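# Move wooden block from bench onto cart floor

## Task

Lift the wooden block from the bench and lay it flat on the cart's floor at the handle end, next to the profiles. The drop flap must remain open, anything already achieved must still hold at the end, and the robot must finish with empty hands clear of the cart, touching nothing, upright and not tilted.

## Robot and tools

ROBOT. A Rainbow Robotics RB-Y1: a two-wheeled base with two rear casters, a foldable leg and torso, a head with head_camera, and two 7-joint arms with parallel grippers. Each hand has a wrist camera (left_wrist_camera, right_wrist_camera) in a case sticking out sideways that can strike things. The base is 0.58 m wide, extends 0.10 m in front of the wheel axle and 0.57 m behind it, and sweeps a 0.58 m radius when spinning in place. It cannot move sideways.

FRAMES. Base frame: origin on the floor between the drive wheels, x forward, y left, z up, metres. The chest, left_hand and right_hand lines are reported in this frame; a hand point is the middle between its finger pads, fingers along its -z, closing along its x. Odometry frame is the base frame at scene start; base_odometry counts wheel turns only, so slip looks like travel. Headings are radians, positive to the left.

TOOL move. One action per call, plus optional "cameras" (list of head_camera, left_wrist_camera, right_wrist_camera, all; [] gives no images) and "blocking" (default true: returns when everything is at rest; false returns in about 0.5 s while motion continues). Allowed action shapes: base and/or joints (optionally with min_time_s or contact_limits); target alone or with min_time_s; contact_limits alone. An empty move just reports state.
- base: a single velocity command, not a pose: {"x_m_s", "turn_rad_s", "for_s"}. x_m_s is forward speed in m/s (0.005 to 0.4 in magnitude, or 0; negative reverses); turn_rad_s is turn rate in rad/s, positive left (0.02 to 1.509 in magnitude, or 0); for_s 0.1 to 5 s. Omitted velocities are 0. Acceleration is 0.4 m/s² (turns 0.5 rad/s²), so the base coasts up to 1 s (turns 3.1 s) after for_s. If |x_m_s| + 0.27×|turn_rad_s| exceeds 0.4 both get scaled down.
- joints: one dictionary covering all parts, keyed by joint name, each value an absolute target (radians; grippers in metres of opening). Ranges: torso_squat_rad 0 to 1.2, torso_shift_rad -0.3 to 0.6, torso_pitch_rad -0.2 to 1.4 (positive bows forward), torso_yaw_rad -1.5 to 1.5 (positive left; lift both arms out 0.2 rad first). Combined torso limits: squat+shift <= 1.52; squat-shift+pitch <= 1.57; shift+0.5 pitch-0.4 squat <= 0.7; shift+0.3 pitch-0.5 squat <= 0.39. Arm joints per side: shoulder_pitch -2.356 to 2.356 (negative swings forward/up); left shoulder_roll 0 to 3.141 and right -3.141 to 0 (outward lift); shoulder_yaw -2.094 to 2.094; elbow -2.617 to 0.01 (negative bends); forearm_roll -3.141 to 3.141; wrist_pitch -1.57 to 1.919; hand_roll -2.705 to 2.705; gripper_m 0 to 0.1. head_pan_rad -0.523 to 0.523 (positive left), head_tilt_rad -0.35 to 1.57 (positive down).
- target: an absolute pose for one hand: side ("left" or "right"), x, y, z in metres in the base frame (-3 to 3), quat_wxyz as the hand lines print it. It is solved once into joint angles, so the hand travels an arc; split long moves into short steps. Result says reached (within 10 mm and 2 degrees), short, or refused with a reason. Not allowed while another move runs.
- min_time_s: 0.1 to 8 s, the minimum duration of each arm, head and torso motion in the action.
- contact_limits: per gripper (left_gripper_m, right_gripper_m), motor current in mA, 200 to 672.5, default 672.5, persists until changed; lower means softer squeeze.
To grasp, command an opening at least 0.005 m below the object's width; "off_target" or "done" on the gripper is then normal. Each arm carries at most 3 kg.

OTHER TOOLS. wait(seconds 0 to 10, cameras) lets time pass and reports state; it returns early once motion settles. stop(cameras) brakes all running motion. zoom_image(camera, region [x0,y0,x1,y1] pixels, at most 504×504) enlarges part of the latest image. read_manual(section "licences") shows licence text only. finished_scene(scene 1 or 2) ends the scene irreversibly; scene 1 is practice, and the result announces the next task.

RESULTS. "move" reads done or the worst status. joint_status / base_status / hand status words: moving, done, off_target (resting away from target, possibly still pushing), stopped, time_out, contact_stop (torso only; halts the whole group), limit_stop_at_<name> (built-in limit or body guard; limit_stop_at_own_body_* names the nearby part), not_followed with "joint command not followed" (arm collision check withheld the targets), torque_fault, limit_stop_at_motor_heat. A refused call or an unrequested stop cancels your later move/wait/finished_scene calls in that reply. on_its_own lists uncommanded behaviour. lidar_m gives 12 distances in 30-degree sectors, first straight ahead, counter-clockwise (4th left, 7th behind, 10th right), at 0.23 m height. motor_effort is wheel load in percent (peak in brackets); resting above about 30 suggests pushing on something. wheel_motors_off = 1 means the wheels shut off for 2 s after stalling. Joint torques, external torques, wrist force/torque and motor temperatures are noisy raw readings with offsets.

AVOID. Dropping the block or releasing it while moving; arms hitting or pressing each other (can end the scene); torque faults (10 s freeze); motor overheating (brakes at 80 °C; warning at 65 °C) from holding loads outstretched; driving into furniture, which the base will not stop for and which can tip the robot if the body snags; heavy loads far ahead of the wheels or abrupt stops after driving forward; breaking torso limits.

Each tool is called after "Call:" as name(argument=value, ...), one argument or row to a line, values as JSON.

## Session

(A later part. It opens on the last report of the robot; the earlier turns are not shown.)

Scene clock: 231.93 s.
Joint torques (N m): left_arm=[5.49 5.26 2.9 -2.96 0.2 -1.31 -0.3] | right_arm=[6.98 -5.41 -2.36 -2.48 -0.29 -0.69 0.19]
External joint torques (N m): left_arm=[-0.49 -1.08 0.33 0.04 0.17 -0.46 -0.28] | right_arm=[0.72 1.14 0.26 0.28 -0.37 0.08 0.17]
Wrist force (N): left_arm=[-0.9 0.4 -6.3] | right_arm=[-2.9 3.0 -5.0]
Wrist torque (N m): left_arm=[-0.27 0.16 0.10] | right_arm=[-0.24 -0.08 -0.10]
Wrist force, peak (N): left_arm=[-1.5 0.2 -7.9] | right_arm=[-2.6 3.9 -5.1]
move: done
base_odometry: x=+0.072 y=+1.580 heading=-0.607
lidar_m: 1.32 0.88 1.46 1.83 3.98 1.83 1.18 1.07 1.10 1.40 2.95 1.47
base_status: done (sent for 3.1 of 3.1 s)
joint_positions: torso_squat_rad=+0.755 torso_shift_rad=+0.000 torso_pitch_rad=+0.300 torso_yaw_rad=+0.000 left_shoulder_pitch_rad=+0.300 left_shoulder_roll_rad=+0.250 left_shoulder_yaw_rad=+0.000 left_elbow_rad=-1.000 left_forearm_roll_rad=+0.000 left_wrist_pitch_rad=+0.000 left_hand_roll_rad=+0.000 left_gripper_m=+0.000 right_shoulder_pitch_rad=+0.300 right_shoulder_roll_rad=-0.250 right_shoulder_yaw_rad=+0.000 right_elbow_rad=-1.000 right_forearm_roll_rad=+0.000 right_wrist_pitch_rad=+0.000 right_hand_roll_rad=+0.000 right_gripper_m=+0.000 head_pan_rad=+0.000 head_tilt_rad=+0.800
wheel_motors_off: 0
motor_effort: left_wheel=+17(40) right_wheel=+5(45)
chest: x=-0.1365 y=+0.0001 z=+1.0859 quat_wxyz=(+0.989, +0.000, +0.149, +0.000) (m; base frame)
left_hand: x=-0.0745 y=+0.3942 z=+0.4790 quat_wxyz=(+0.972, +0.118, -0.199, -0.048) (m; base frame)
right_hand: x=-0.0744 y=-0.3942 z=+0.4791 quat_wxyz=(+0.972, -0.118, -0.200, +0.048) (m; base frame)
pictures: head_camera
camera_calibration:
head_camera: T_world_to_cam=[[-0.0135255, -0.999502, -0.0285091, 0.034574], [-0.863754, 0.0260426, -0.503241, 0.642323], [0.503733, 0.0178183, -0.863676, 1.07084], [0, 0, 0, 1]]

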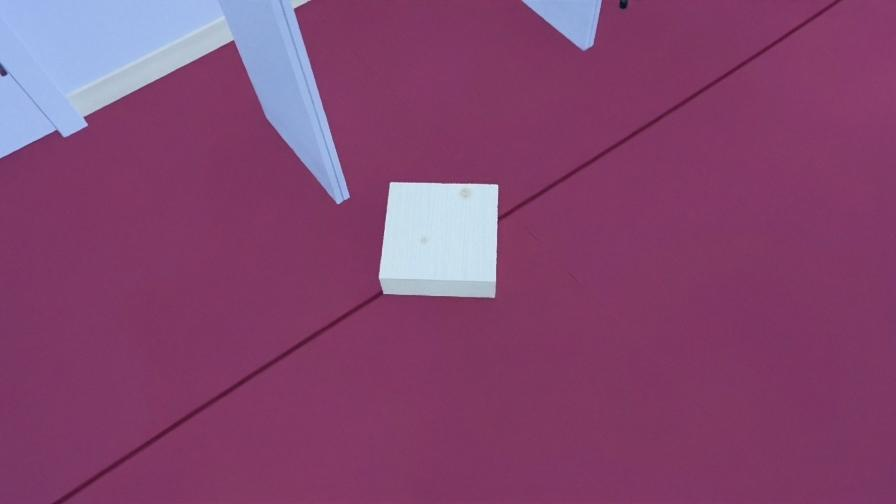

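Call:
move(
  base={"turn_rad_s": 0.35, "for_s": 1},
  cameras=[],
)

Call:
move(
  base={"x_m_s": 0.2, "for_s": 1.15},
  cameras=[],
)

Call:
move(
  base={"turn_rad_s": -0.4, "for_s": 1},
  joints={"head_tilt_rad": 0.8},
  cameras=["head_camera"],
)

Scene clock: 236.93 s.
Wrist force, peak (N): left_arm=[-1.2 -1.5 -7.9] | right_arm=[-2.6 3.4 -5.4]
move: done
base_status: done (sent for 1 of 1 s)
wheel_motors_off: 0
motor_effort: left_wheel=-23(36) right_wheel=+26(32)
pictures: none

Scene clock: 239.00 s.
Wrist force, peak (N): left_arm=[-1.9 -1.1 -8.4] | right_arm=[-2.8 3.4 -4.9]
move: done
base_status: done (sent for 1.17 of 1.17 s)
wheel_motors_off: 0
motor_effort: left_wheel=-5(21) right_wheel=+6(42)
pictures: none

Scene clock: 241.13 s.
Joint torques (N m): left_arm=[4.99 4.89 2.55 -2.88 0.17 -1.23 -0.35] | right_arm=[7.09 -5.82 -2.59 -2.74 -0.38 -0.76 0.11]
External joint torques (N m): left_arm=[-0.99 -1.46 -0.02 0.11 0.13 -0.38 -0.33] | right_arm=[0.83 0.74 0.03 0.03 -0.46 0.01 0.1]
Wrist force (N): left_arm=[-1.6 -0.4 -7.1] | right_arm=[-2.4 3.4 -4.4]
Wrist torque (N m): left_arm=[-0.16 0.08 0.14] | right_arm=[-0.29 0.00 -0.14]
Wrist force, peak (N): left_arm=[-1.6 -0.4 -7.7] | right_arm=[-2.3 3.6 -5.2]
move: done
base_odometry: x=+0.297 y=+1.520 heading=-0.660
lidar_m: 1.15 0.64 1.20 1.51 2.99 2.33 1.46 1.30 1.31 1.61 3.14 1.12
base_status: done (sent for 1 of 1 s)
joint_positions: torso_squat_rad=+0.755 torso_shift_rad=+0.000 torso_pitch_rad=+0.300 torso_yaw_rad=+0.000 left_shoulder_pitch_rad=+0.300 left_shoulder_roll_rad=+0.250 left_shoulder_yaw_rad=+0.000 left_elbow_rad=-1.000 left_forearm_roll_rad=+0.000 left_wrist_pitch_rad=+0.000 left_hand_roll_rad=+0.000 left_gripper_m=+0.000 right_shoulder_pitch_rad=+0.300 right_shoulder_roll_rad=-0.250 right_shoulder_yaw_rad=+0.000 right_elbow_rad=-1.000 right_forearm_roll_rad=+0.000 right_wrist_pitch_rad=+0.000 right_hand_roll_rad=+0.000 right_gripper_m=+0.000 head_pan_rad=+0.000 head_tilt_rad=+0.800
joint_status: all done
wheel_motors_off: 0
motor_effort: left_wheel=+18(32) right_wheel=+5(45)
chest: x=-0.1365 y=+0.0001 z=+1.0859 quat_wxyz=(+0.989, +0.000, +0.149, +0.000) (m; base frame)
left_hand: x=-0.0745 y=+0.3942 z=+0.4790 quat_wxyz=(+0.972, +0.118, -0.200, -0.048) (m; base frame)
right_hand: x=-0.0744 y=-0.3941 z=+0.4791 quat_wxyz=(+0.972, -0.118, -0.200, +0.048) (m; base frame)
pictures: head_camera
camera_calibration:
head_camera: T_world_to_cam=[[-0.01352, -0.999502, -0.0284996, 0.0345743], [-0.863739, 0.0260336, -0.503267, 0.64234], [0.503758, 0.0178121, -0.863661, 1.07084], [0, 0, 0, 1]]

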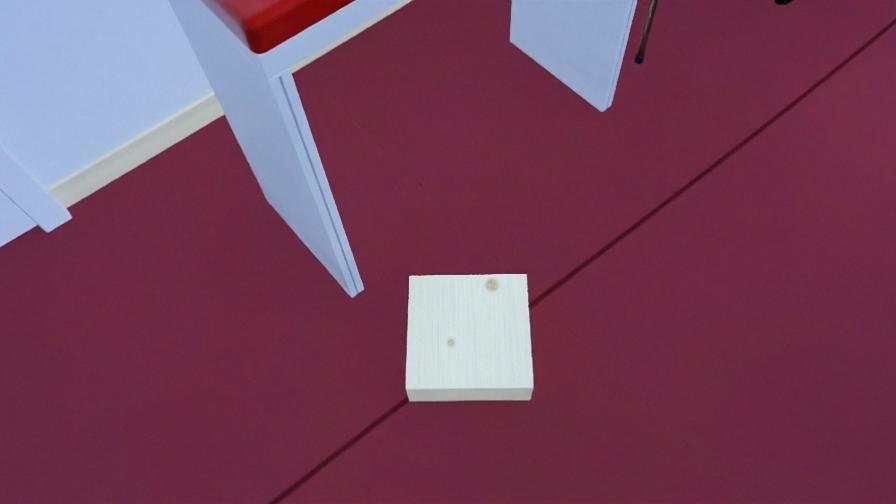

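Call:
move(
  joints={"torso_squat_rad": 1.0, "torso_shift_rad": 0.5, "torso_pitch_rad": 1.05, "left_shoulder_pitch_rad": -0.9, "right_shoulder_pitch_rad": -0.9, "left_elbow_rad": -0.9, "right_elbow_rad": -0.9, "head_tilt_rad": 0.2},
  min_time_s=3,
)

Scene clock: 248.37 s.
Joint torques (N m): left_arm=[-5.13 0.27 0.31 -6.66 -0.36 -2.05 -0.43] | right_arm=[-4.46 -1.46 -0.85 -5.76 -0.36 -1.19 0.28]
External joint torques (N m): left_arm=[-0.65 -1.77 -0.4 -0.43 -0.38 -0.64 -0.39] | right_arm=[-0.39 0.88 -0.12 0.1 -0.52 0.12 0.25]
Wrist force (N): left_arm=[-3.4 0.1 -6.5] | right_arm=[-4.4 2.5 -3.6]
Wrist torque (N m): left_arm=[-0.17 -0.08 0.13] | right_arm=[-0.27 -0.19 -0.11]
Wrist force, peak (N): left_arm=[-14.7 8.7 12.0] | right_arm=[-2.9 3.7 -5.2]
move: done
base_odometry: x=+0.298 y=+1.520 heading=-0.659
lidar_m: 1.17 0.70 1.23 1.53 3.00 2.35 1.45 1.31 1.32 1.59 3.14 1.16
joint_positions: torso_squat_rad=+1.000 torso_shift_rad=+0.500 torso_pitch_rad=+1.050 torso_yaw_rad=+0.000 left_shoulder_pitch_rad=-0.900 left_shoulder_roll_rad=+0.250 left_shoulder_yaw_rad=+0.000 left_elbow_rad=-0.900 left_forearm_roll_rad=+0.000 left_wrist_pitch_rad=+0.000 left_hand_roll_rad=+0.000 left_gripper_m=+0.000 right_shoulder_pitch_rad=-0.900 right_shoulder_roll_rad=-0.250 right_shoulder_yaw_rad=+0.000 right_elbow_rad=-0.900 right_forearm_roll_rad=+0.000 right_wrist_pitch_rad=+0.000 right_hand_roll_rad=+0.000 right_gripper_m=+0.000 head_pan_rad=+0.000 head_tilt_rad=+0.200
joint_status: all done
wheel_motors_off: 0
motor_effort: left_wheel=+12(26) right_wheel=-8(13)
chest: x=+0.2218 y=+0.0001 z=+0.7664 quat_wxyz=(+0.865, +0.000, +0.501, +0.000) (m; base frame)
left_hand: x=+0.5756 y=+0.1866 z=+0.1461 quat_wxyz=(+0.923, -0.017, -0.356, -0.147) (m; base frame)
right_hand: x=+0.5757 y=-0.1863 z=+0.1462 quat_wxyz=(+0.923, +0.017, -0.356, +0.147) (m; base frame)
pictures: head_camera, left_wrist_camera, right_wrist_camera
camera_calibration:
head_camera: T_world_to_cam=[[-0.0175407, -0.999504, -0.0261726, 0.0284139], [-0.929252, 0.0259582, -0.368534, 0.741213], [0.36903, 0.0178566, -0.929246, 0.582109], [0, 0, 0, 1]]
left_wrist_camera: T_world_to_cam=[[0.716701, -0.234614, 0.656731, -0.465323], [-0.531065, -0.79398, 0.295916, 0.439648], [0.452005, -0.56085, -0.693641, 0.0183037], [0, 0, 0, 1]]
right_wrist_camera: T_world_to_cam=[[-0.677486, -0.28357, -0.678676, 0.435182], [-0.601508, 0.744634, 0.289324, 0.469798], [0.423321, 0.604242, -0.675049, 0.039725], [0, 0, 0, 1]]

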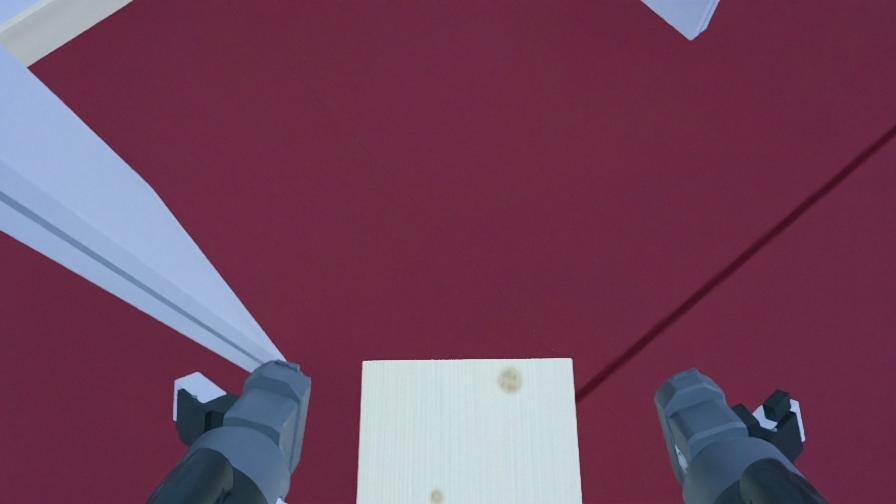

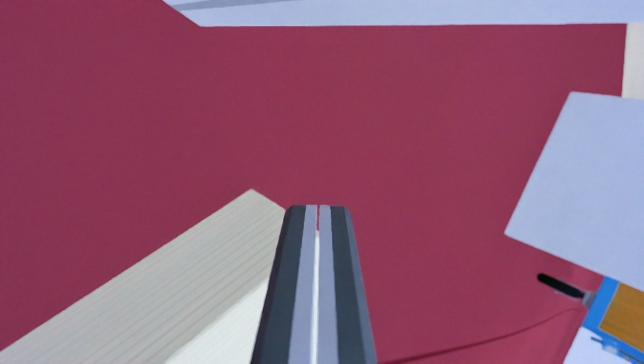

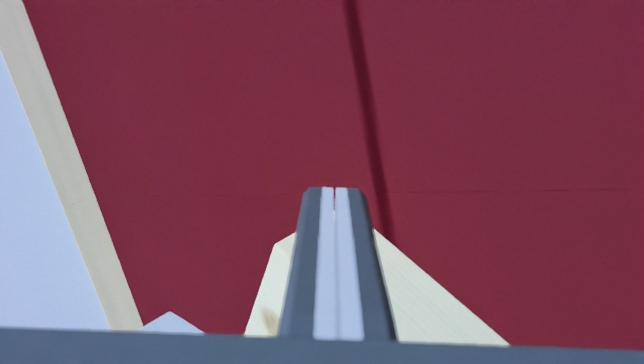

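Call:
move(
  target={"side": "left", "x": 0.33, "y": 0.19, "z": 0.08, "quat_wxyz": [1, 0, 0, 0]},
  cameras=[],
)

Call:
move(
  target={"side": "right", "x": 0.33, "y": -0.21, "z": 0.08, "quat_wxyz": [1, 0, 0, 0]},
)

Scene clock: 252.83 s.
Wrist force, peak (N): left_arm=[0.1 2.3 -8.5] | right_arm=[-4.7 2.1 -4.1]
move: done
joint_status: all done
wheel_motors_off: 0
motor_effort: left_wheel=+13(13) right_wheel=-6(8)
left_hand_status: reached (checked arc, planned for 0.7 s): 0 mm and 0.0 deg off.
pictures: none

Scene clock: 253.87 s.
Joint torques (N m): left_arm=[0.46 -1.56 1.04 -4.25 -0.13 -0.58 0.15] | right_arm=[1.02 0.83 -2.02 -4.21 0.18 -0.2 0.06]
External joint torques (N m): left_arm=[-0.82 -0.22 1.44 -0.31 -0.15 -0.48 0.15] | right_arm=[-1.01 0.81 -1.94 -0.55 0.05 -0.15 0.06]
Wrist force (N): left_arm=[1.2 1.5 -7.3] | right_arm=[0.1 1.4 -5.2]
Wrist torque (N m): left_arm=[-0.33 0.23 0.09] | right_arm=[-0.12 0.14 -0.09]
Wrist force, peak (N): left_arm=[1.3 1.2 -8.5] | right_arm=[-2.6 1.4 -5.5]
move: done
base_odometry: x=+0.298 y=+1.520 heading=-0.659
lidar_m: 1.18 0.64 1.22 1.53 3.00 2.35 1.44 1.30 1.32 1.61 3.15 1.15
joint_positions: torso_squat_rad=+1.000 torso_shift_rad=+0.500 torso_pitch_rad=+1.050 torso_yaw_rad=+0.000 left_shoulder_pitch_rad=-0.689 left_shoulder_roll_rad=+0.058 left_shoulder_yaw_rad=+0.119 left_elbow_rad=-0.987 left_forearm_roll_rad=-0.095 left_wrist_pitch_rad=+0.598 left_hand_roll_rad=+0.165 left_gripper_m=+0.000 right_shoulder_pitch_rad=-0.675 right_shoulder_roll_rad=-0.110 right_shoulder_yaw_rad=-0.100 right_elbow_rad=-0.995 right_forearm_roll_rad=+0.019 right_wrist_pitch_rad=+0.597 right_hand_roll_rad=-0.136 right_gripper_m=+0.000 head_pan_rad=+0.000 head_tilt_rad=+0.200
joint_status: all done
wheel_motors_off: 0
motor_effort: left_wheel=+12(14) right_wheel=-6(10)
chest: x=+0.2217 y=+0.0000 z=+0.7664 quat_wxyz=(+0.865, +0.000, +0.501, +0.000) (m; base frame)
left_hand: x=+0.3299 y=+0.1899 z=+0.0800 quat_wxyz=(+1.000, +0.000, +0.000, +0.000) (m; base frame)
right_hand: x=+0.3297 y=-0.2100 z=+0.0800 quat_wxyz=(+1.000, +0.000, +0.000, +0.000) (m; base frame)
right_hand_status: reached (checked arc, planned for 0.7 s): 0 mm and 0.0 deg off.
pictures: head_camera, left_wrist_camera, right_wrist_camera
camera_calibration:
head_camera: T_world_to_cam=[[-0.01762, -0.999503, -0.0261535, 0.0283983], [-0.929236, 0.0260255, -0.36857, 0.741231], [0.369067, 0.0178085, -0.929232, 0.582101], [0, 0, 0, 1]]
left_wrist_camera: T_world_to_cam=[[0.999603, 0.0266548, -0.00908813, -0.334639], [0.0278503, -0.887821, 0.459346, 0.151658], [0.00417512, -0.459417, -0.888211, 0.229448], [0, 0, 0, 1]]
right_wrist_camera: T_world_to_cam=[[-0.999244, -0.0291768, -0.0257114, 0.324109], [-0.0381863, 0.861268, 0.506715, 0.179977], [0.00736009, 0.507313, -0.86173, 0.245238], [0, 0, 0, 1]]

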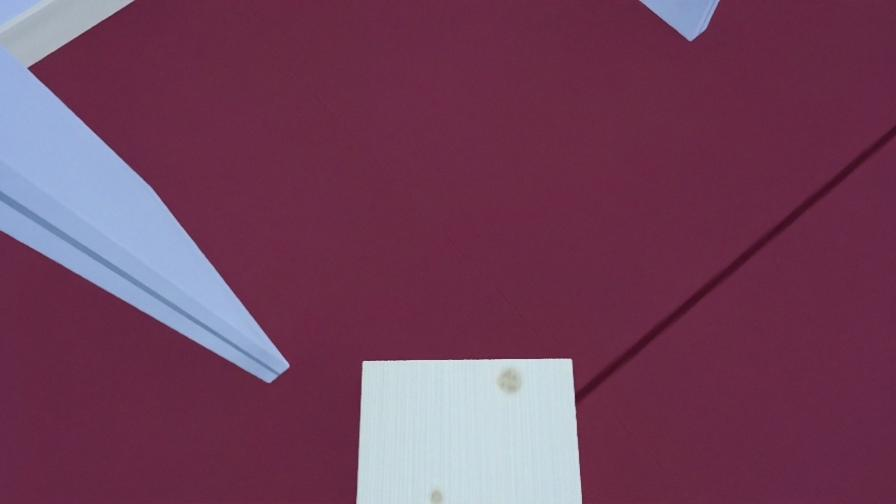

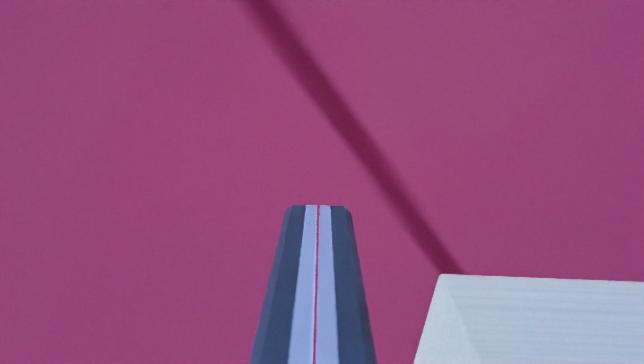

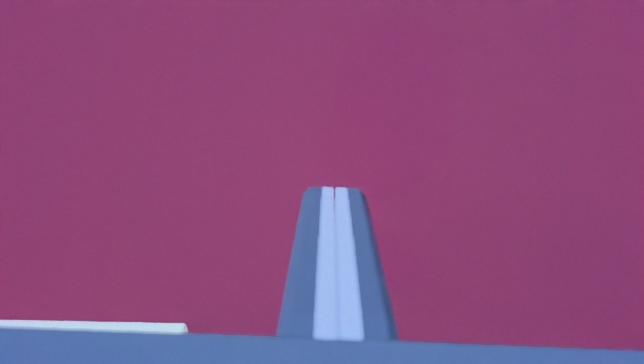

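Call:
move(
  target={"side": "left", "x": 0.33, "y": 0.14, "z": 0.06, "quat_wxyz": [1, 0, 0, 0]},
  cameras=[],
)

Call:
move(
  target={"side": "right", "x": 0.33, "y": -0.165, "z": 0.068, "quat_wxyz": [1, 0, 0, 0]},
  cameras=[],
)

Call:
move(
  joints={"head_tilt_rad": 0.55},
)

Scene clock: 256.20 s.
Wrist force, peak (N): left_arm=[0.1 0.7 -8.9] | right_arm=[0.0 1.9 -5.9]
move: done
joint_status: all done
wheel_motors_off: 0
motor_effort: left_wheel=+14(15) right_wheel=-7(8)
left_hand_status: reached (checked arc, planned for 0.6 s): 0 mm and 0.1 deg off.
pictures: none

Scene clock: 257.10 s.
Wrist force, peak (N): left_arm=[0.9 1.3 -8.6] | right_arm=[0.9 3.1 -6.0]
move: done
joint_status: all done
wheel_motors_off: 0
motor_effort: left_wheel=+12(13) right_wheel=-8(9)
right_hand_status: reached (checked arc, planned for 0.5 s): 0 mm and 0.1 deg off.
pictures: none

Scene clock: 257.97 s.
Joint torques (N m): left_arm=[0.01 -3.89 -0.74 -1.97 0.01 -0.18 -0.08] | right_arm=[0.99 2.3 -0.13 -2.69 -0.27 0.2 0.26]
External joint torques (N m): left_arm=[0.63 -0.37 0.11 0.67 0.01 -0.09 -0.08] | right_arm=[0.31 0.21 -0.68 0.39 -0.39 0.24 0.26]
Wrist force (N): left_arm=[1.0 1.3 -7.7] | right_arm=[-0.2 1.7 -5.8]
Wrist torque (N m): left_arm=[-0.28 0.23 0.12] | right_arm=[-0.15 0.06 -0.08]
Wrist force, peak (N): left_arm=[0.6 1.2 -8.3] | right_arm=[-0.2 1.7 -5.8]
move: done
base_odometry: x=+0.298 y=+1.520 heading=-0.659
lidar_m: 1.17 0.65 1.23 1.52 3.00 2.34 1.44 1.29 1.31 1.61 3.13 1.15
joint_positions: torso_squat_rad=+1.000 torso_shift_rad=+0.500 torso_pitch_rad=+1.050 torso_yaw_rad=+0.000 left_shoulder_pitch_rad=-0.862 left_shoulder_roll_rad=+0.008 left_shoulder_yaw_rad=+0.093 left_elbow_rad=-0.672 left_forearm_roll_rad=-0.318 left_wrist_pitch_rad=+0.464 left_hand_roll_rad=+0.428 left_gripper_m=+0.000 right_shoulder_pitch_rad=-0.773 right_shoulder_roll_rad=-0.036 right_shoulder_yaw_rad=-0.099 right_elbow_rad=-0.833 right_forearm_roll_rad=+0.194 right_wrist_pitch_rad=+0.528 right_hand_roll_rad=-0.285 right_gripper_m=+0.000 head_pan_rad=+0.000 head_tilt_rad=+0.550
joint_status: all done
wheel_motors_off: 0
motor_effort: left_wheel=+13(13) right_wheel=-8(9)
chest: x=+0.2217 y=+0.0000 z=+0.7664 quat_wxyz=(+0.865, +0.000, +0.501, +0.000) (m; base frame)
left_hand: x=+0.3301 y=+0.1400 z=+0.0604 quat_wxyz=(+1.000, -0.001, +0.000, +0.000) (m; base frame)
right_hand: x=+0.3300 y=-0.1649 z=+0.0683 quat_wxyz=(+1.000, +0.000, +0.000, +0.000) (m; base frame)
pictures: head_camera, left_wrist_camera, right_wrist_camera
camera_calibration:
head_camera: T_world_to_cam=[[-0.0255309, -0.999502, -0.0185277, 0.0251588], [-0.999278, 0.0260379, -0.0276567, 0.480992], [0.0281254, 0.0178083, -0.999446, 0.780063], [0, 0, 0, 1]]
left_wrist_camera: T_world_to_cam=[[0.999601, 0.0268128, -0.00888686, -0.333744], [0.0278934, -0.887325, 0.460301, 0.116201], [0.00445642, -0.460365, -0.887719, 0.189103], [0, 0, 0, 1]]
right_wrist_camera: T_world_to_cam=[[-0.99923, -0.0291507, -0.0262621, 0.325519], [-0.0384497, 0.860839, 0.507422, 0.147006], [0.0078157, 0.508041, -0.861297, 0.212231], [0, 0, 0, 1]]

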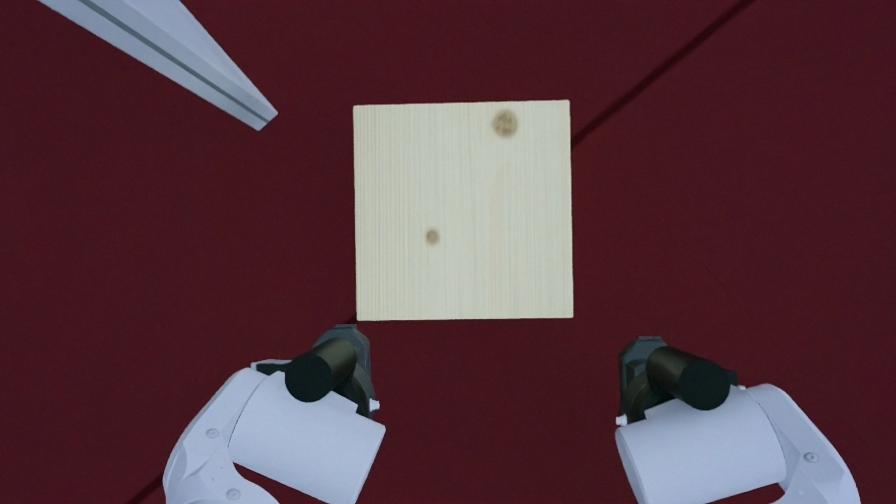

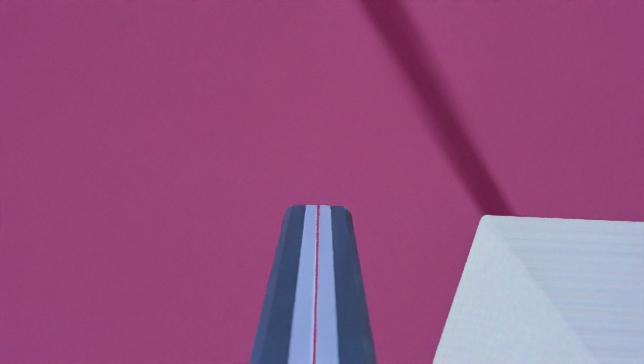

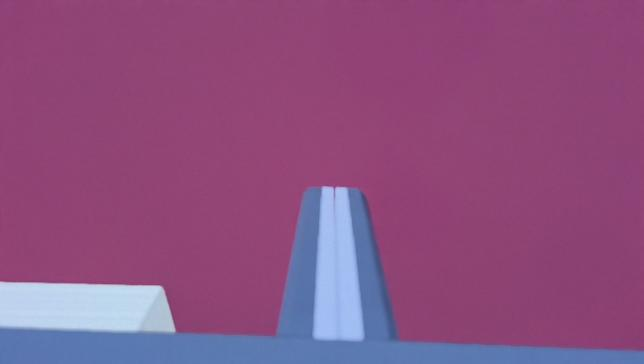

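Call:
move(
  base={"x_m_s": 0.1, "for_s": 1.05},
)

Scene clock: 263.97 s.
Joint torques (N m): left_arm=[-4.58 -4.9 -0.54 -5.12 0.04 -1.76 -0.08] | right_arm=[1.22 2.44 -0.03 -2.77 -0.15 0.1 0.17]
External joint torques (N m): left_arm=[-3.99 -1.39 0.3 -2.5 0.03 -1.68 -0.08] | right_arm=[0.54 0.35 -0.59 0.31 -0.27 0.14 0.17]
Wrist force (N): left_arm=[-4.2 2.9 -7.7] | right_arm=[-0.3 1.5 -5.0]
Wrist torque (N m): left_arm=[-0.26 0.10 0.04] | right_arm=[-0.14 0.07 -0.08]
Wrist force, peak (N): left_arm=[-9.2 5.2 -5.9] | right_arm=[0.0 2.2 -6.0]
move: done
base_odometry: x=+0.382 y=+1.455 heading=-0.659
lidar_m: 1.09 0.59 1.16 1.44 2.79 2.50 1.54 1.38 1.40 1.71 3.36 1.00
base_status: done (sent for 1.07 of 1.07 s)
joint_positions: torso_squat_rad=+1.000 torso_shift_rad=+0.500 torso_pitch_rad=+1.050 torso_yaw_rad=+0.000 left_shoulder_pitch_rad=-0.861 left_shoulder_roll_rad=+0.008 left_shoulder_yaw_rad=+0.093 left_elbow_rad=-0.671 left_forearm_roll_rad=-0.318 left_wrist_pitch_rad=+0.464 left_hand_roll_rad=+0.428 left_gripper_m=+0.000 right_shoulder_pitch_rad=-0.773 right_shoulder_roll_rad=-0.036 right_shoulder_yaw_rad=-0.099 right_elbow_rad=-0.832 right_forearm_roll_rad=+0.194 right_wrist_pitch_rad=+0.528 right_hand_roll_rad=-0.285 right_gripper_m=+0.000 head_pan_rad=+0.000 head_tilt_rad=+0.550
wheel_motors_off: 0
motor_effort: left_wheel=+5(38) right_wheel=-3(20)
chest: x=+0.2218 y=+0.0001 z=+0.7663 quat_wxyz=(+0.865, +0.000, +0.501, +0.000) (m; base frame)
left_hand: x=+0.3289 y=+0.1404 z=+0.0603 quat_wxyz=(+1.000, +0.000, +0.001, +0.000) (m; base frame)
right_hand: x=+0.3300 y=-0.1648 z=+0.0683 quat_wxyz=(+1.000, +0.000, +0.000, +0.000) (m; base frame)
pictures: head_camera, left_wrist_camera, right_wrist_camera
camera_calibration:
head_camera: T_world_to_cam=[[-0.0255154, -0.999502, -0.0185455, 0.0251707], [-0.999282, 0.026021, -0.0275513, 0.480945], [0.0280202, 0.0178292, -0.999448, 0.780056], [0, 0, 0, 1]]
left_wrist_camera: T_world_to_cam=[[0.999578, 0.026878, -0.0110621, -0.33243], [0.028955, -0.887692, 0.459526, 0.116497], [0.00253145, -0.459652, -0.888096, 0.189728], [0, 0, 0, 1]]
right_wrist_camera: T_world_to_cam=[[-0.999234, -0.0291725, -0.0260917, 0.325438], [-0.038382, 0.860833, 0.507438, 0.146993], [0.00765738, 0.50805, -0.861293, 0.212234], [0, 0, 0, 1]]

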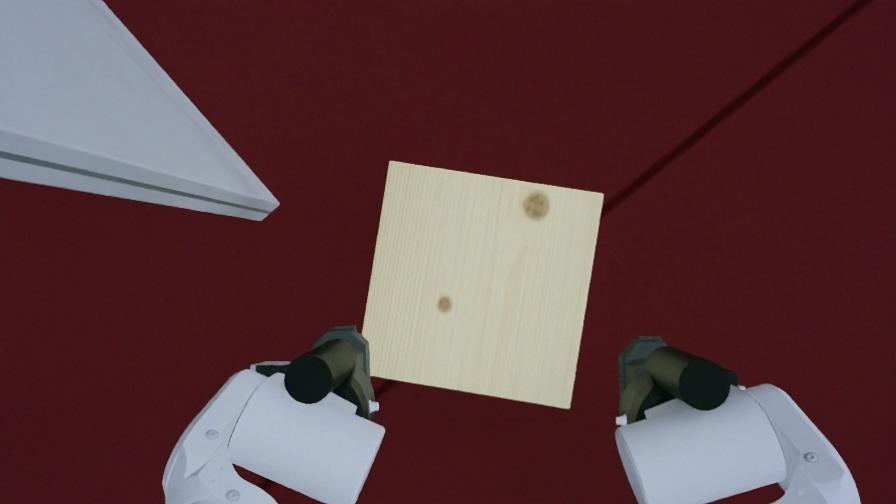

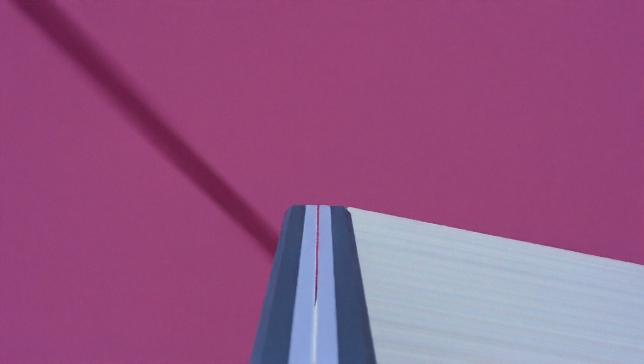

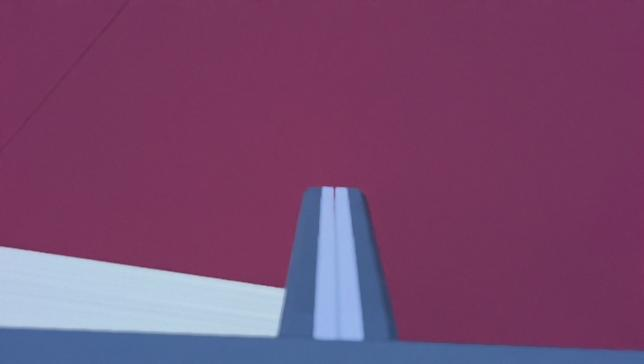

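Call:
move(
  base={"x_m_s": -0.1, "for_s": 1.2},
  cameras=[],
)

Call:
move(
  target={"side": "left", "x": 0.33, "y": 0.175, "z": 0.06, "quat_wxyz": [1, 0, 0, 0]},
  cameras=[],
)

Call:
move(
  base={"turn_rad_s": -0.15, "for_s": 1.0},
)

Scene clock: 268.63 s.
Wrist force, peak (N): left_arm=[-4.3 4.1 -8.7] | right_arm=[0.2 2.5 -6.2]
move: done
base_status: done (sent for 1.2 of 1.2 s)
wheel_motors_off: 0
motor_effort: left_wheel=+5(18) right_wheel=-10(30)
pictures: none

Scene clock: 269.30 s.
Wrist force, peak (N): left_arm=[1.5 0.5 -8.7] | right_arm=[0.0 2.0 -5.9]
move: done
joint_status: all done
wheel_motors_off: 0
motor_effort: left_wheel=+6(7) right_wheel=-11(13)
left_hand_status: reached (checked arc, planned for 0.3 s): 0 mm and 0.1 deg off.
pictures: none

Scene clock: 270.97 s.
Joint torques (N m): left_arm=[-0.2 -2.86 -0.88 -3.11 -0.17 -0.41 0.08] | right_arm=[1.03 2.75 -0.03 -3.16 -0.25 0.08 0.2]
External joint torques (N m): left_arm=[-0.33 -1.03 -0.41 -0.26 -0.18 -0.32 0.08] | right_arm=[0.35 0.67 -0.59 -0.07 -0.37 0.12 0.2]
Wrist force (N): left_arm=[1.3 0.9 -7.9] | right_arm=[-0.3 1.5 -5.2]
Wrist torque (N m): left_arm=[-0.28 0.25 0.11] | right_arm=[-0.12 0.06 -0.08]
Wrist force, peak (N): left_arm=[0.7 0.7 -8.8] | right_arm=[0.0 1.5 -6.0]
move: done
base_odometry: x=+0.287 y=+1.528 heading=-0.808
lidar_m: 1.17 0.68 1.23 1.43 2.31 3.00 1.57 1.30 1.29 1.47 2.39 1.49
base_status: done (sent for 1 of 1 s)
joint_positions: torso_squat_rad=+1.000 torso_shift_rad=+0.500 torso_pitch_rad=+1.050 torso_yaw_rad=+0.000 left_shoulder_pitch_rad=-0.817 left_shoulder_roll_rad=+0.072 left_shoulder_yaw_rad=+0.083 left_elbow_rad=-0.729 left_forearm_roll_rad=-0.172 left_wrist_pitch_rad=+0.471 left_hand_roll_rad=+0.308 left_gripper_m=+0.000 right_shoulder_pitch_rad=-0.773 right_shoulder_roll_rad=-0.036 right_shoulder_yaw_rad=-0.099 right_elbow_rad=-0.832 right_forearm_roll_rad=+0.194 right_wrist_pitch_rad=+0.528 right_hand_roll_rad=-0.285 right_gripper_m=+0.000 head_pan_rad=+0.000 head_tilt_rad=+0.550
wheel_motors_off: 0
motor_effort: left_wheel=+15(26) right_wheel=-9(29)
chest: x=+0.2217 y=+0.0000 z=+0.7664 quat_wxyz=(+0.865, +0.000, +0.501, +0.000) (m; base frame)
left_hand: x=+0.3300 y=+0.1749 z=+0.0598 quat_wxyz=(+1.000, +0.001, +0.000, +0.000) (m; base frame)
right_hand: x=+0.3299 y=-0.1649 z=+0.0684 quat_wxyz=(+1.000, +0.000, +0.000, +0.000) (m; base frame)
pictures: head_camera, left_wrist_camera, right_wrist_camera
camera_calibration:
head_camera: T_world_to_cam=[[-0.0255407, -0.999502, -0.0185328, 0.0251616], [-0.999276, 0.0260494, -0.0277448, 0.481016], [0.0282138, 0.0178108, -0.999443, 0.780061], [0, 0, 0, 1]]
left_wrist_camera: T_world_to_cam=[[0.999601, 0.0270985, -0.00800436, -0.334666], [0.027757, -0.888729, 0.457592, 0.147902], [0.00528637, -0.457632, -0.889126, 0.203979], [0, 0, 0, 1]]
right_wrist_camera: T_world_to_cam=[[-0.999233, -0.0291369, -0.0261661, 0.32543], [-0.0383887, 0.860858, 0.507395, 0.147002], [0.00774136, 0.50801, -0.861316, 0.212277], [0, 0, 0, 1]]

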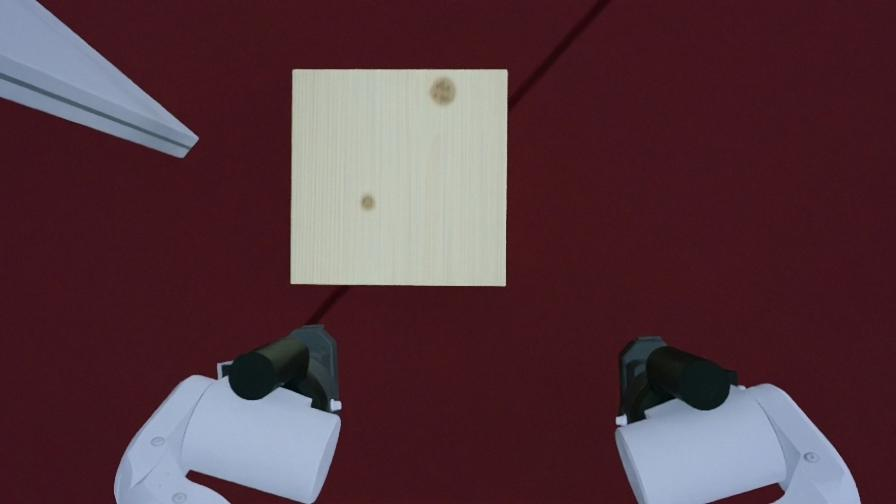

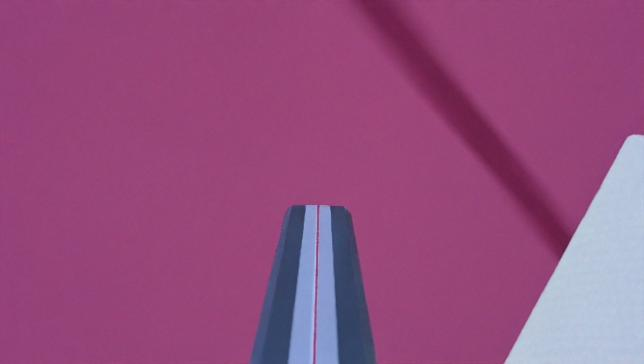

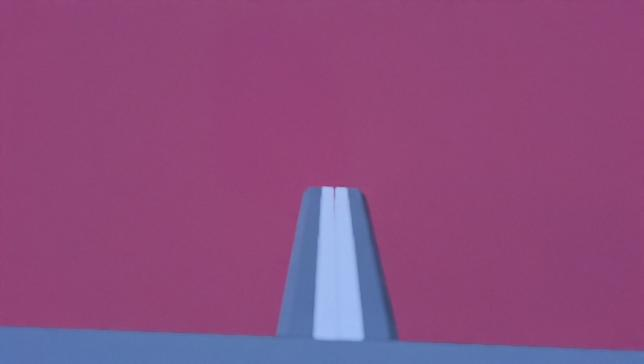

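Call:
move(
  target={"side": "left", "x": 0.33, "y": 0.226, "z": 0.06, "quat_wxyz": [1, 0, 0, 0]},
  cameras=[],
)

Call:
move(
  target={"side": "right", "x": 0.33, "y": -0.096, "z": 0.068, "quat_wxyz": [1, 0, 0, 0]},
  cameras=[],
)

Call:
move(
  base={"x_m_s": 0.1, "for_s": 1.4},
)

Scene clock: 274.27 s.
Wrist force, peak (N): left_arm=[1.0 1.5 -8.6] | right_arm=[-0.1 1.9 -6.4]
move: done
joint_status: all done
wheel_motors_off: 0
motor_effort: left_wheel=+15(16) right_wheel=-11(11)
left_hand_status: reached (checked arc, planned for 0.4 s): 0 mm and 0.3 deg off.
pictures: none

Scene clock: 275.17 s.
Wrist force, peak (N): left_arm=[1.3 1.5 -8.6] | right_arm=[0.0 2.4 -5.8]
move: done
joint_status: all done
wheel_motors_off: 0
motor_effort: left_wheel=+15(16) right_wheel=-9(12)
right_hand_status: reached (checked arc, planned for 0.6 s): 1 mm and 0.3 deg off.
pictures: none

Scene clock: 277.13 s.
Joint torques (N m): left_arm=[1.2 -0.35 -0.14 -2.79 -0.12 -0.33 0.19] | right_arm=[-0.61 5.81 0.5 -2.75 -0.18 0.11 0.32]
External joint torques (N m): left_arm=[0.2 -1.06 -0.35 0.09 -0.12 -0.23 0.19] | right_arm=[0.5 1.13 -0.57 0.16 -0.29 0.14 0.32]
Wrist force (N): left_arm=[0.4 1.3 -7.8] | right_arm=[-0.3 2.2 -5.2]
Wrist torque (N m): left_arm=[-0.25 0.11 0.08] | right_arm=[-0.20 0.08 -0.09]
Wrist force, peak (N): left_arm=[1.2 1.1 -8.8] | right_arm=[-0.9 1.9 -6.1]
move: done
base_odometry: x=+0.384 y=+1.427 heading=-0.807
lidar_m: 0.99 0.58 1.17 1.31 2.13 3.23 1.68 1.40 1.39 1.57 2.54 1.38
base_status: done (sent for 1.4 of 1.4 s)
joint_positions: torso_squat_rad=+1.000 torso_shift_rad=+0.500 torso_pitch_rad=+1.050 torso_yaw_rad=+0.000 left_shoulder_pitch_rad=-0.777 left_shoulder_roll_rad=+0.178 left_shoulder_yaw_rad=+0.058 left_elbow_rad=-0.760 left_forearm_roll_rad=+0.045 left_wrist_pitch_rad=+0.466 left_hand_roll_rad=+0.161 left_gripper_m=+0.000 right_shoulder_pitch_rad=-0.887 right_shoulder_roll_rad=+0.000 right_shoulder_yaw_rad=+0.128 right_elbow_rad=-0.667 right_forearm_roll_rad=+0.380 right_wrist_pitch_rad=+0.531 right_hand_roll_rad=-0.698 right_gripper_m=+0.000 head_pan_rad=+0.000 head_tilt_rad=+0.550
wheel_motors_off: 0
motor_effort: left_wheel=+5(42) right_wheel=-4(19)
chest: x=+0.2217 y=+0.0000 z=+0.7664 quat_wxyz=(+0.865, +0.000, +0.501, +0.000) (m; base frame)
left_hand: x=+0.3301 y=+0.2259 z=+0.0600 quat_wxyz=(+1.000, +0.002, -0.001, +0.000) (m; base frame)
right_hand: x=+0.3302 y=-0.0965 z=+0.0686 quat_wxyz=(+1.000, +0.003, +0.001, +0.001) (m; base frame)
pictures: head_camera, left_wrist_camera, right_wrist_camera
camera_calibration:
head_camera: T_world_to_cam=[[-0.0255394, -0.999502, -0.0185235, 0.0251563], [-0.999278, 0.0260466, -0.0276758, 0.481], [0.0281445, 0.0178033, -0.999445, 0.780064], [0, 0, 0, 1]]
left_wrist_camera: T_world_to_cam=[[0.999595, 0.0274711, -0.00743386, -0.336306], [0.0278401, -0.889716, 0.455666, 0.193497], [0.00590362, -0.455688, -0.89012, 0.22689], [0, 0, 0, 1]]
right_wrist_camera: T_world_to_cam=[[-0.999228, -0.0300537, -0.0253151, 0.327571], [-0.038776, 0.858484, 0.511372, 0.0876951], [0.00636399, 0.511958, -0.858987, 0.178422], [0, 0, 0, 1]]

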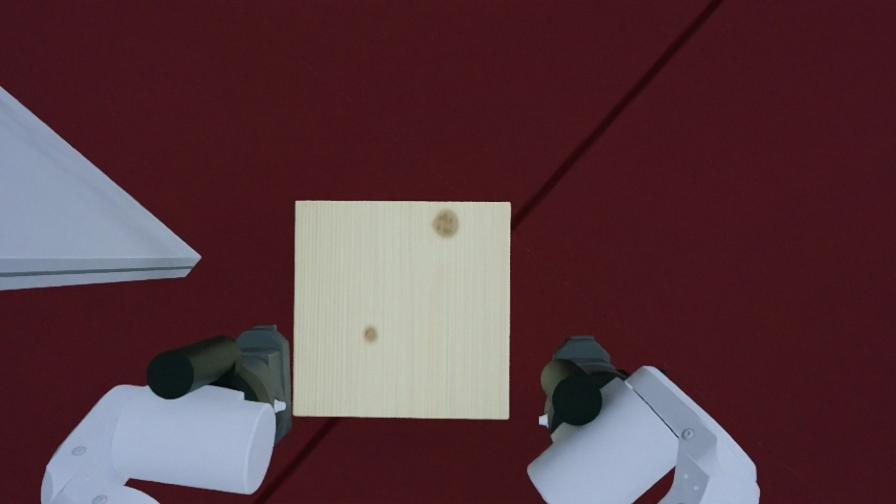

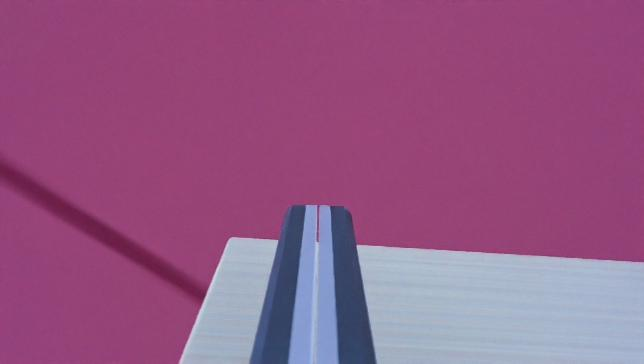

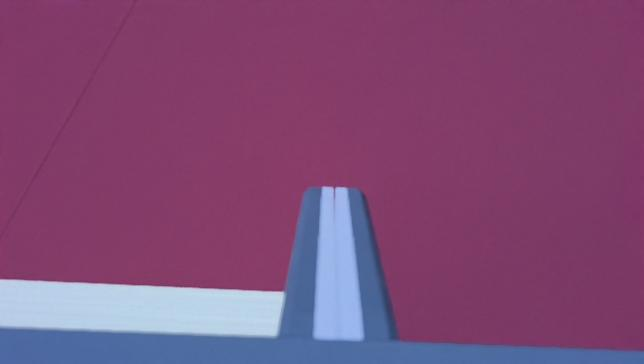

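Call:
move(
  target={"side": "right", "x": 0.33, "y": -0.06, "z": 0.065, "quat_wxyz": [1, 0, 0, 0]},
)

Scene clock: 288.87 s.
Joint torques (N m): left_arm=[0.91 -0.61 -0.17 -2.81 -0.22 -0.27 0.08] | right_arm=[-3.53 7.18 0.54 -1.76 0.02 0.08 0.23]
External joint torques (N m): left_arm=[-0.1 -1.32 -0.38 0.06 -0.22 -0.17 0.08] | right_arm=[-0.14 1.17 0.06 0.73 -0.08 0.1 0.22]
Wrist force (N): left_arm=[0.9 1.2 -7.9] | right_arm=[0.1 1.9 -5.3]
Wrist torque (N m): left_arm=[-0.27 0.17 0.09] | right_arm=[-0.20 0.13 -0.07]
Wrist force, peak (N): left_arm=[1.5 0.6 -8.9] | right_arm=[-0.8 1.9 -6.1]
move: done
base_odometry: x=+0.384 y=+1.427 heading=-0.807
lidar_m: 0.99 0.57 1.17 1.30 2.14 3.22 1.69 1.40 1.38 1.57 2.55 1.37
joint_positions: torso_squat_rad=+1.000 torso_shift_rad=+0.500 torso_pitch_rad=+1.050 torso_yaw_rad=+0.000 left_shoulder_pitch_rad=-0.777 left_shoulder_roll_rad=+0.178 left_shoulder_yaw_rad=+0.058 left_elbow_rad=-0.760 left_forearm_roll_rad=+0.045 left_wrist_pitch_rad=+0.466 left_hand_roll_rad=+0.161 left_gripper_m=+0.000 right_shoulder_pitch_rad=-1.104 right_shoulder_roll_rad=+0.000 right_shoulder_yaw_rad=+0.566 right_elbow_rad=-0.327 right_forearm_roll_rad=+0.299 right_wrist_pitch_rad=+0.456 right_hand_roll_rad=-1.157 right_gripper_m=+0.000 head_pan_rad=+0.000 head_tilt_rad=+0.550
joint_status: all done
wheel_motors_off: 0
motor_effort: left_wheel=+5(7) right_wheel=-5(7)
chest: x=+0.2217 y=+0.0000 z=+0.7664 quat_wxyz=(+0.865, +0.000, +0.501, +0.000) (m; base frame)
left_hand: x=+0.3301 y=+0.2259 z=+0.0600 quat_wxyz=(+1.000, +0.002, -0.001, +0.000) (m; base frame)
right_hand: x=+0.3302 y=-0.0607 z=+0.0657 quat_wxyz=(+1.000, +0.005, -0.001, +0.000) (m; base frame)
right_hand_status: reached (checked arc, planned for 0.8 s): 1 mm and 0.5 deg off.
pictures: head_camera, left_wrist_camera, right_wrist_camera
camera_calibration:
head_camera: T_world_to_cam=[[-0.0255487, -0.999502, -0.0185097, 0.0251474], [-0.999277, 0.0260556, -0.0276837, 0.481003], [0.0281522, 0.017789, -0.999445, 0.780065], [0, 0, 0, 1]]
left_wrist_camera: T_world_to_cam=[[0.999595, 0.0274632, -0.00743994, -0.336298], [0.0278358, -0.889711, 0.455675, 0.19349], [0.00589489, -0.455697, -0.890115, 0.226891], [0, 0, 0, 1]]
right_wrist_camera: T_world_to_cam=[[-0.999191, -0.0287082, -0.0281501, 0.328816], [-0.0391083, 0.856485, 0.514689, 0.0581972], [0.00933435, 0.515373, -0.856915, 0.156667], [0, 0, 0, 1]]

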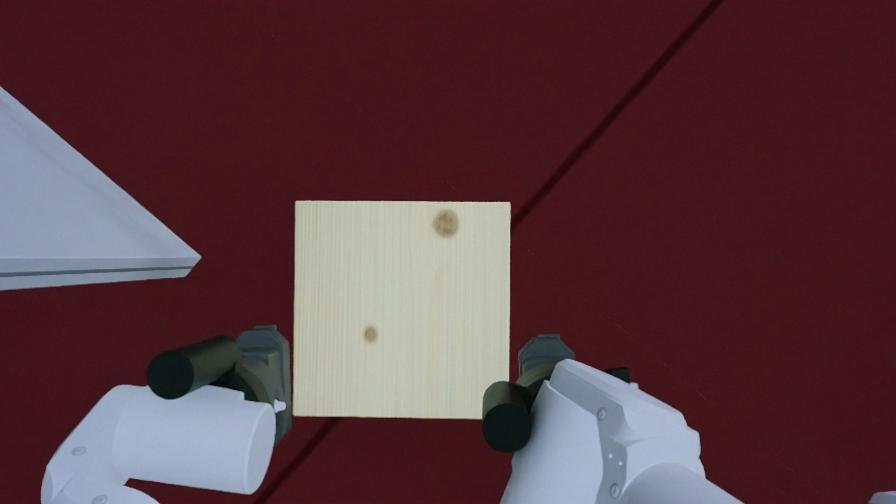

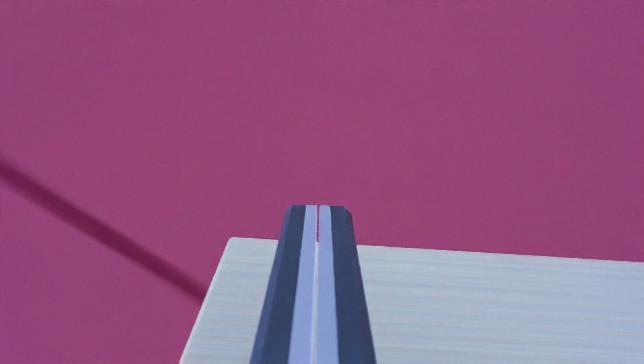

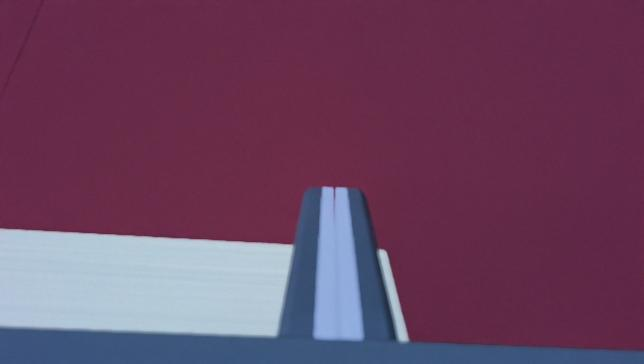

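Call:
move(
  base={"x_m_s": 0.05, "for_s": 0.25},
  cameras=[],
)

Call:
move(
  target={"side": "left", "x": 0.33, "y": 0.206, "z": 0.06, "quat_wxyz": [1, 0, 0, 0]},
  min_time_s=1.5,
)

Scene clock: 291.80 s.
Wrist force, peak (N): left_arm=[1.0 1.1 -9.1] | right_arm=[-0.2 2.0 -6.0]
move: done
base_status: done (sent for 0.27 of 0.27 s)
wheel_motors_off: 0
motor_effort: left_wheel=+4(25) right_wheel=-6(20)
pictures: none

Scene clock: 293.63 s.
Joint torques (N m): left_arm=[-3.99 -5.97 0.18 -5.43 0.44 -1.01 0.28] | right_arm=[-2.88 7.31 0.31 -2 -0.06 0.24 0.2]
External joint torques (N m): left_arm=[-4.76 -5.81 0.21 -2.5 0.43 -0.91 0.28] | right_arm=[0.51 1.29 -0.16 0.49 -0.16 0.26 0.2]
Wrist force (N): left_arm=[-2.3 8.8 -8.2] | right_arm=[-0.3 1.6 -5.6]
Wrist torque (N m): left_arm=[-0.40 0.12 -0.03] | right_arm=[-0.17 0.06 -0.08]
Wrist force, peak (N): left_arm=[-2.7 9.9 -8.5] | right_arm=[-0.2 1.6 -6.0]
move: done
base_odometry: x=+0.393 y=+1.417 heading=-0.807
lidar_m: 0.99 0.56 1.17 1.29 2.12 3.22 1.70 1.41 1.39 1.57 2.58 1.35
joint_positions: torso_squat_rad=+1.000 torso_shift_rad=+0.500 torso_pitch_rad=+1.050 torso_yaw_rad=+0.000 left_shoulder_pitch_rad=-0.784 left_shoulder_roll_rad=+0.141 left_shoulder_yaw_rad=+0.066 left_elbow_rad=-0.762 left_forearm_roll_rad=-0.018 left_wrist_pitch_rad=+0.474 left_hand_roll_rad=+0.198 left_gripper_m=+0.000 right_shoulder_pitch_rad=-1.104 right_shoulder_roll_rad=+0.000 right_shoulder_yaw_rad=+0.566 right_elbow_rad=-0.327 right_forearm_roll_rad=+0.299 right_wrist_pitch_rad=+0.456 right_hand_roll_rad=-1.157 right_gripper_m=+0.000 head_pan_rad=+0.000 head_tilt_rad=+0.550
joint_status: all done
wheel_motors_off: 0
motor_effort: left_wheel=+5(6) right_wheel=-5(8)
chest: x=+0.2217 y=+0.0000 z=+0.7664 quat_wxyz=(+0.865, +0.000, +0.501, +0.000) (m; base frame)
left_hand: x=+0.3292 y=+0.2075 z=+0.0602 quat_wxyz=(+1.000, -0.001, +0.001, +0.000) (m; base frame)
left_hand_status: reached (checked arc, planned for 1.5 s): 2 mm and 0.1 deg off.
right_hand: x=+0.3302 y=-0.0607 z=+0.0657 quat_wxyz=(+1.000, +0.005, -0.001, +0.000) (m; base frame)
pictures: head_camera, left_wrist_camera, right_wrist_camera
camera_calibration:
head_camera: T_world_to_cam=[[-0.0254947, -0.999502, -0.0186042, 0.0252078], [-0.999279, 0.026004, -0.02767, 0.480994], [0.02814, 0.0178853, -0.999444, 0.780063], [0, 0, 0, 1]]
left_wrist_camera: T_world_to_cam=[[0.999602, 0.026243, -0.0103907, -0.334499], [0.0280796, -0.887264, 0.460406, 0.176196], [0.00286313, -0.460515, -0.887647, 0.220552], [0, 0, 0, 1]]
right_wrist_camera: T_world_to_cam=[[-0.99919, -0.0287813, -0.0281354, 0.328815], [-0.0391638, 0.856456, 0.514732, 0.0581697], [0.00928207, 0.515417, -0.85689, 0.156645], [0, 0, 0, 1]]

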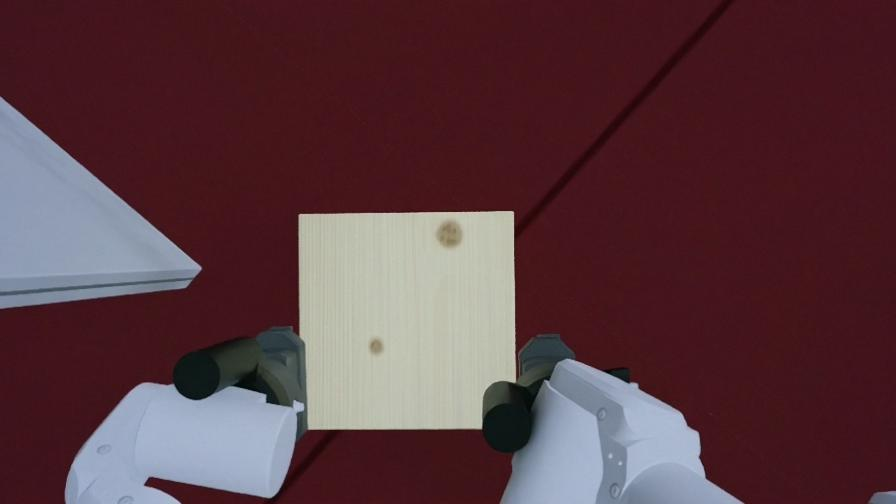

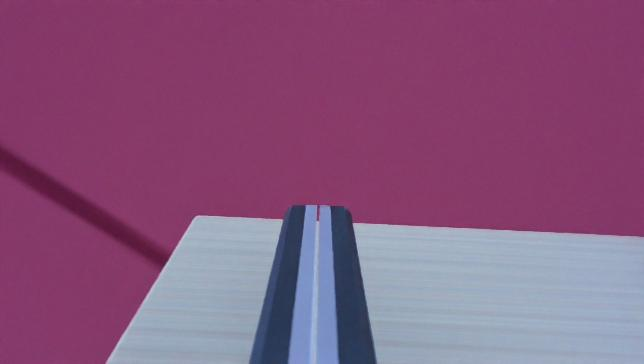

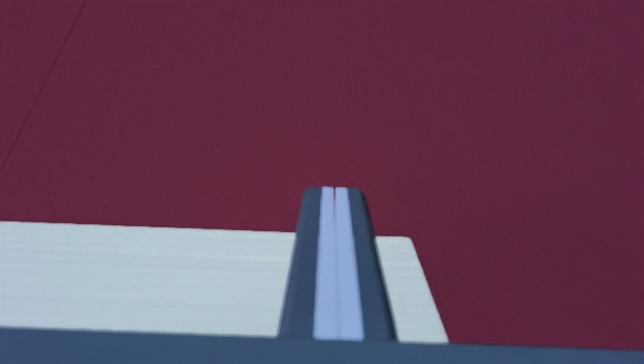

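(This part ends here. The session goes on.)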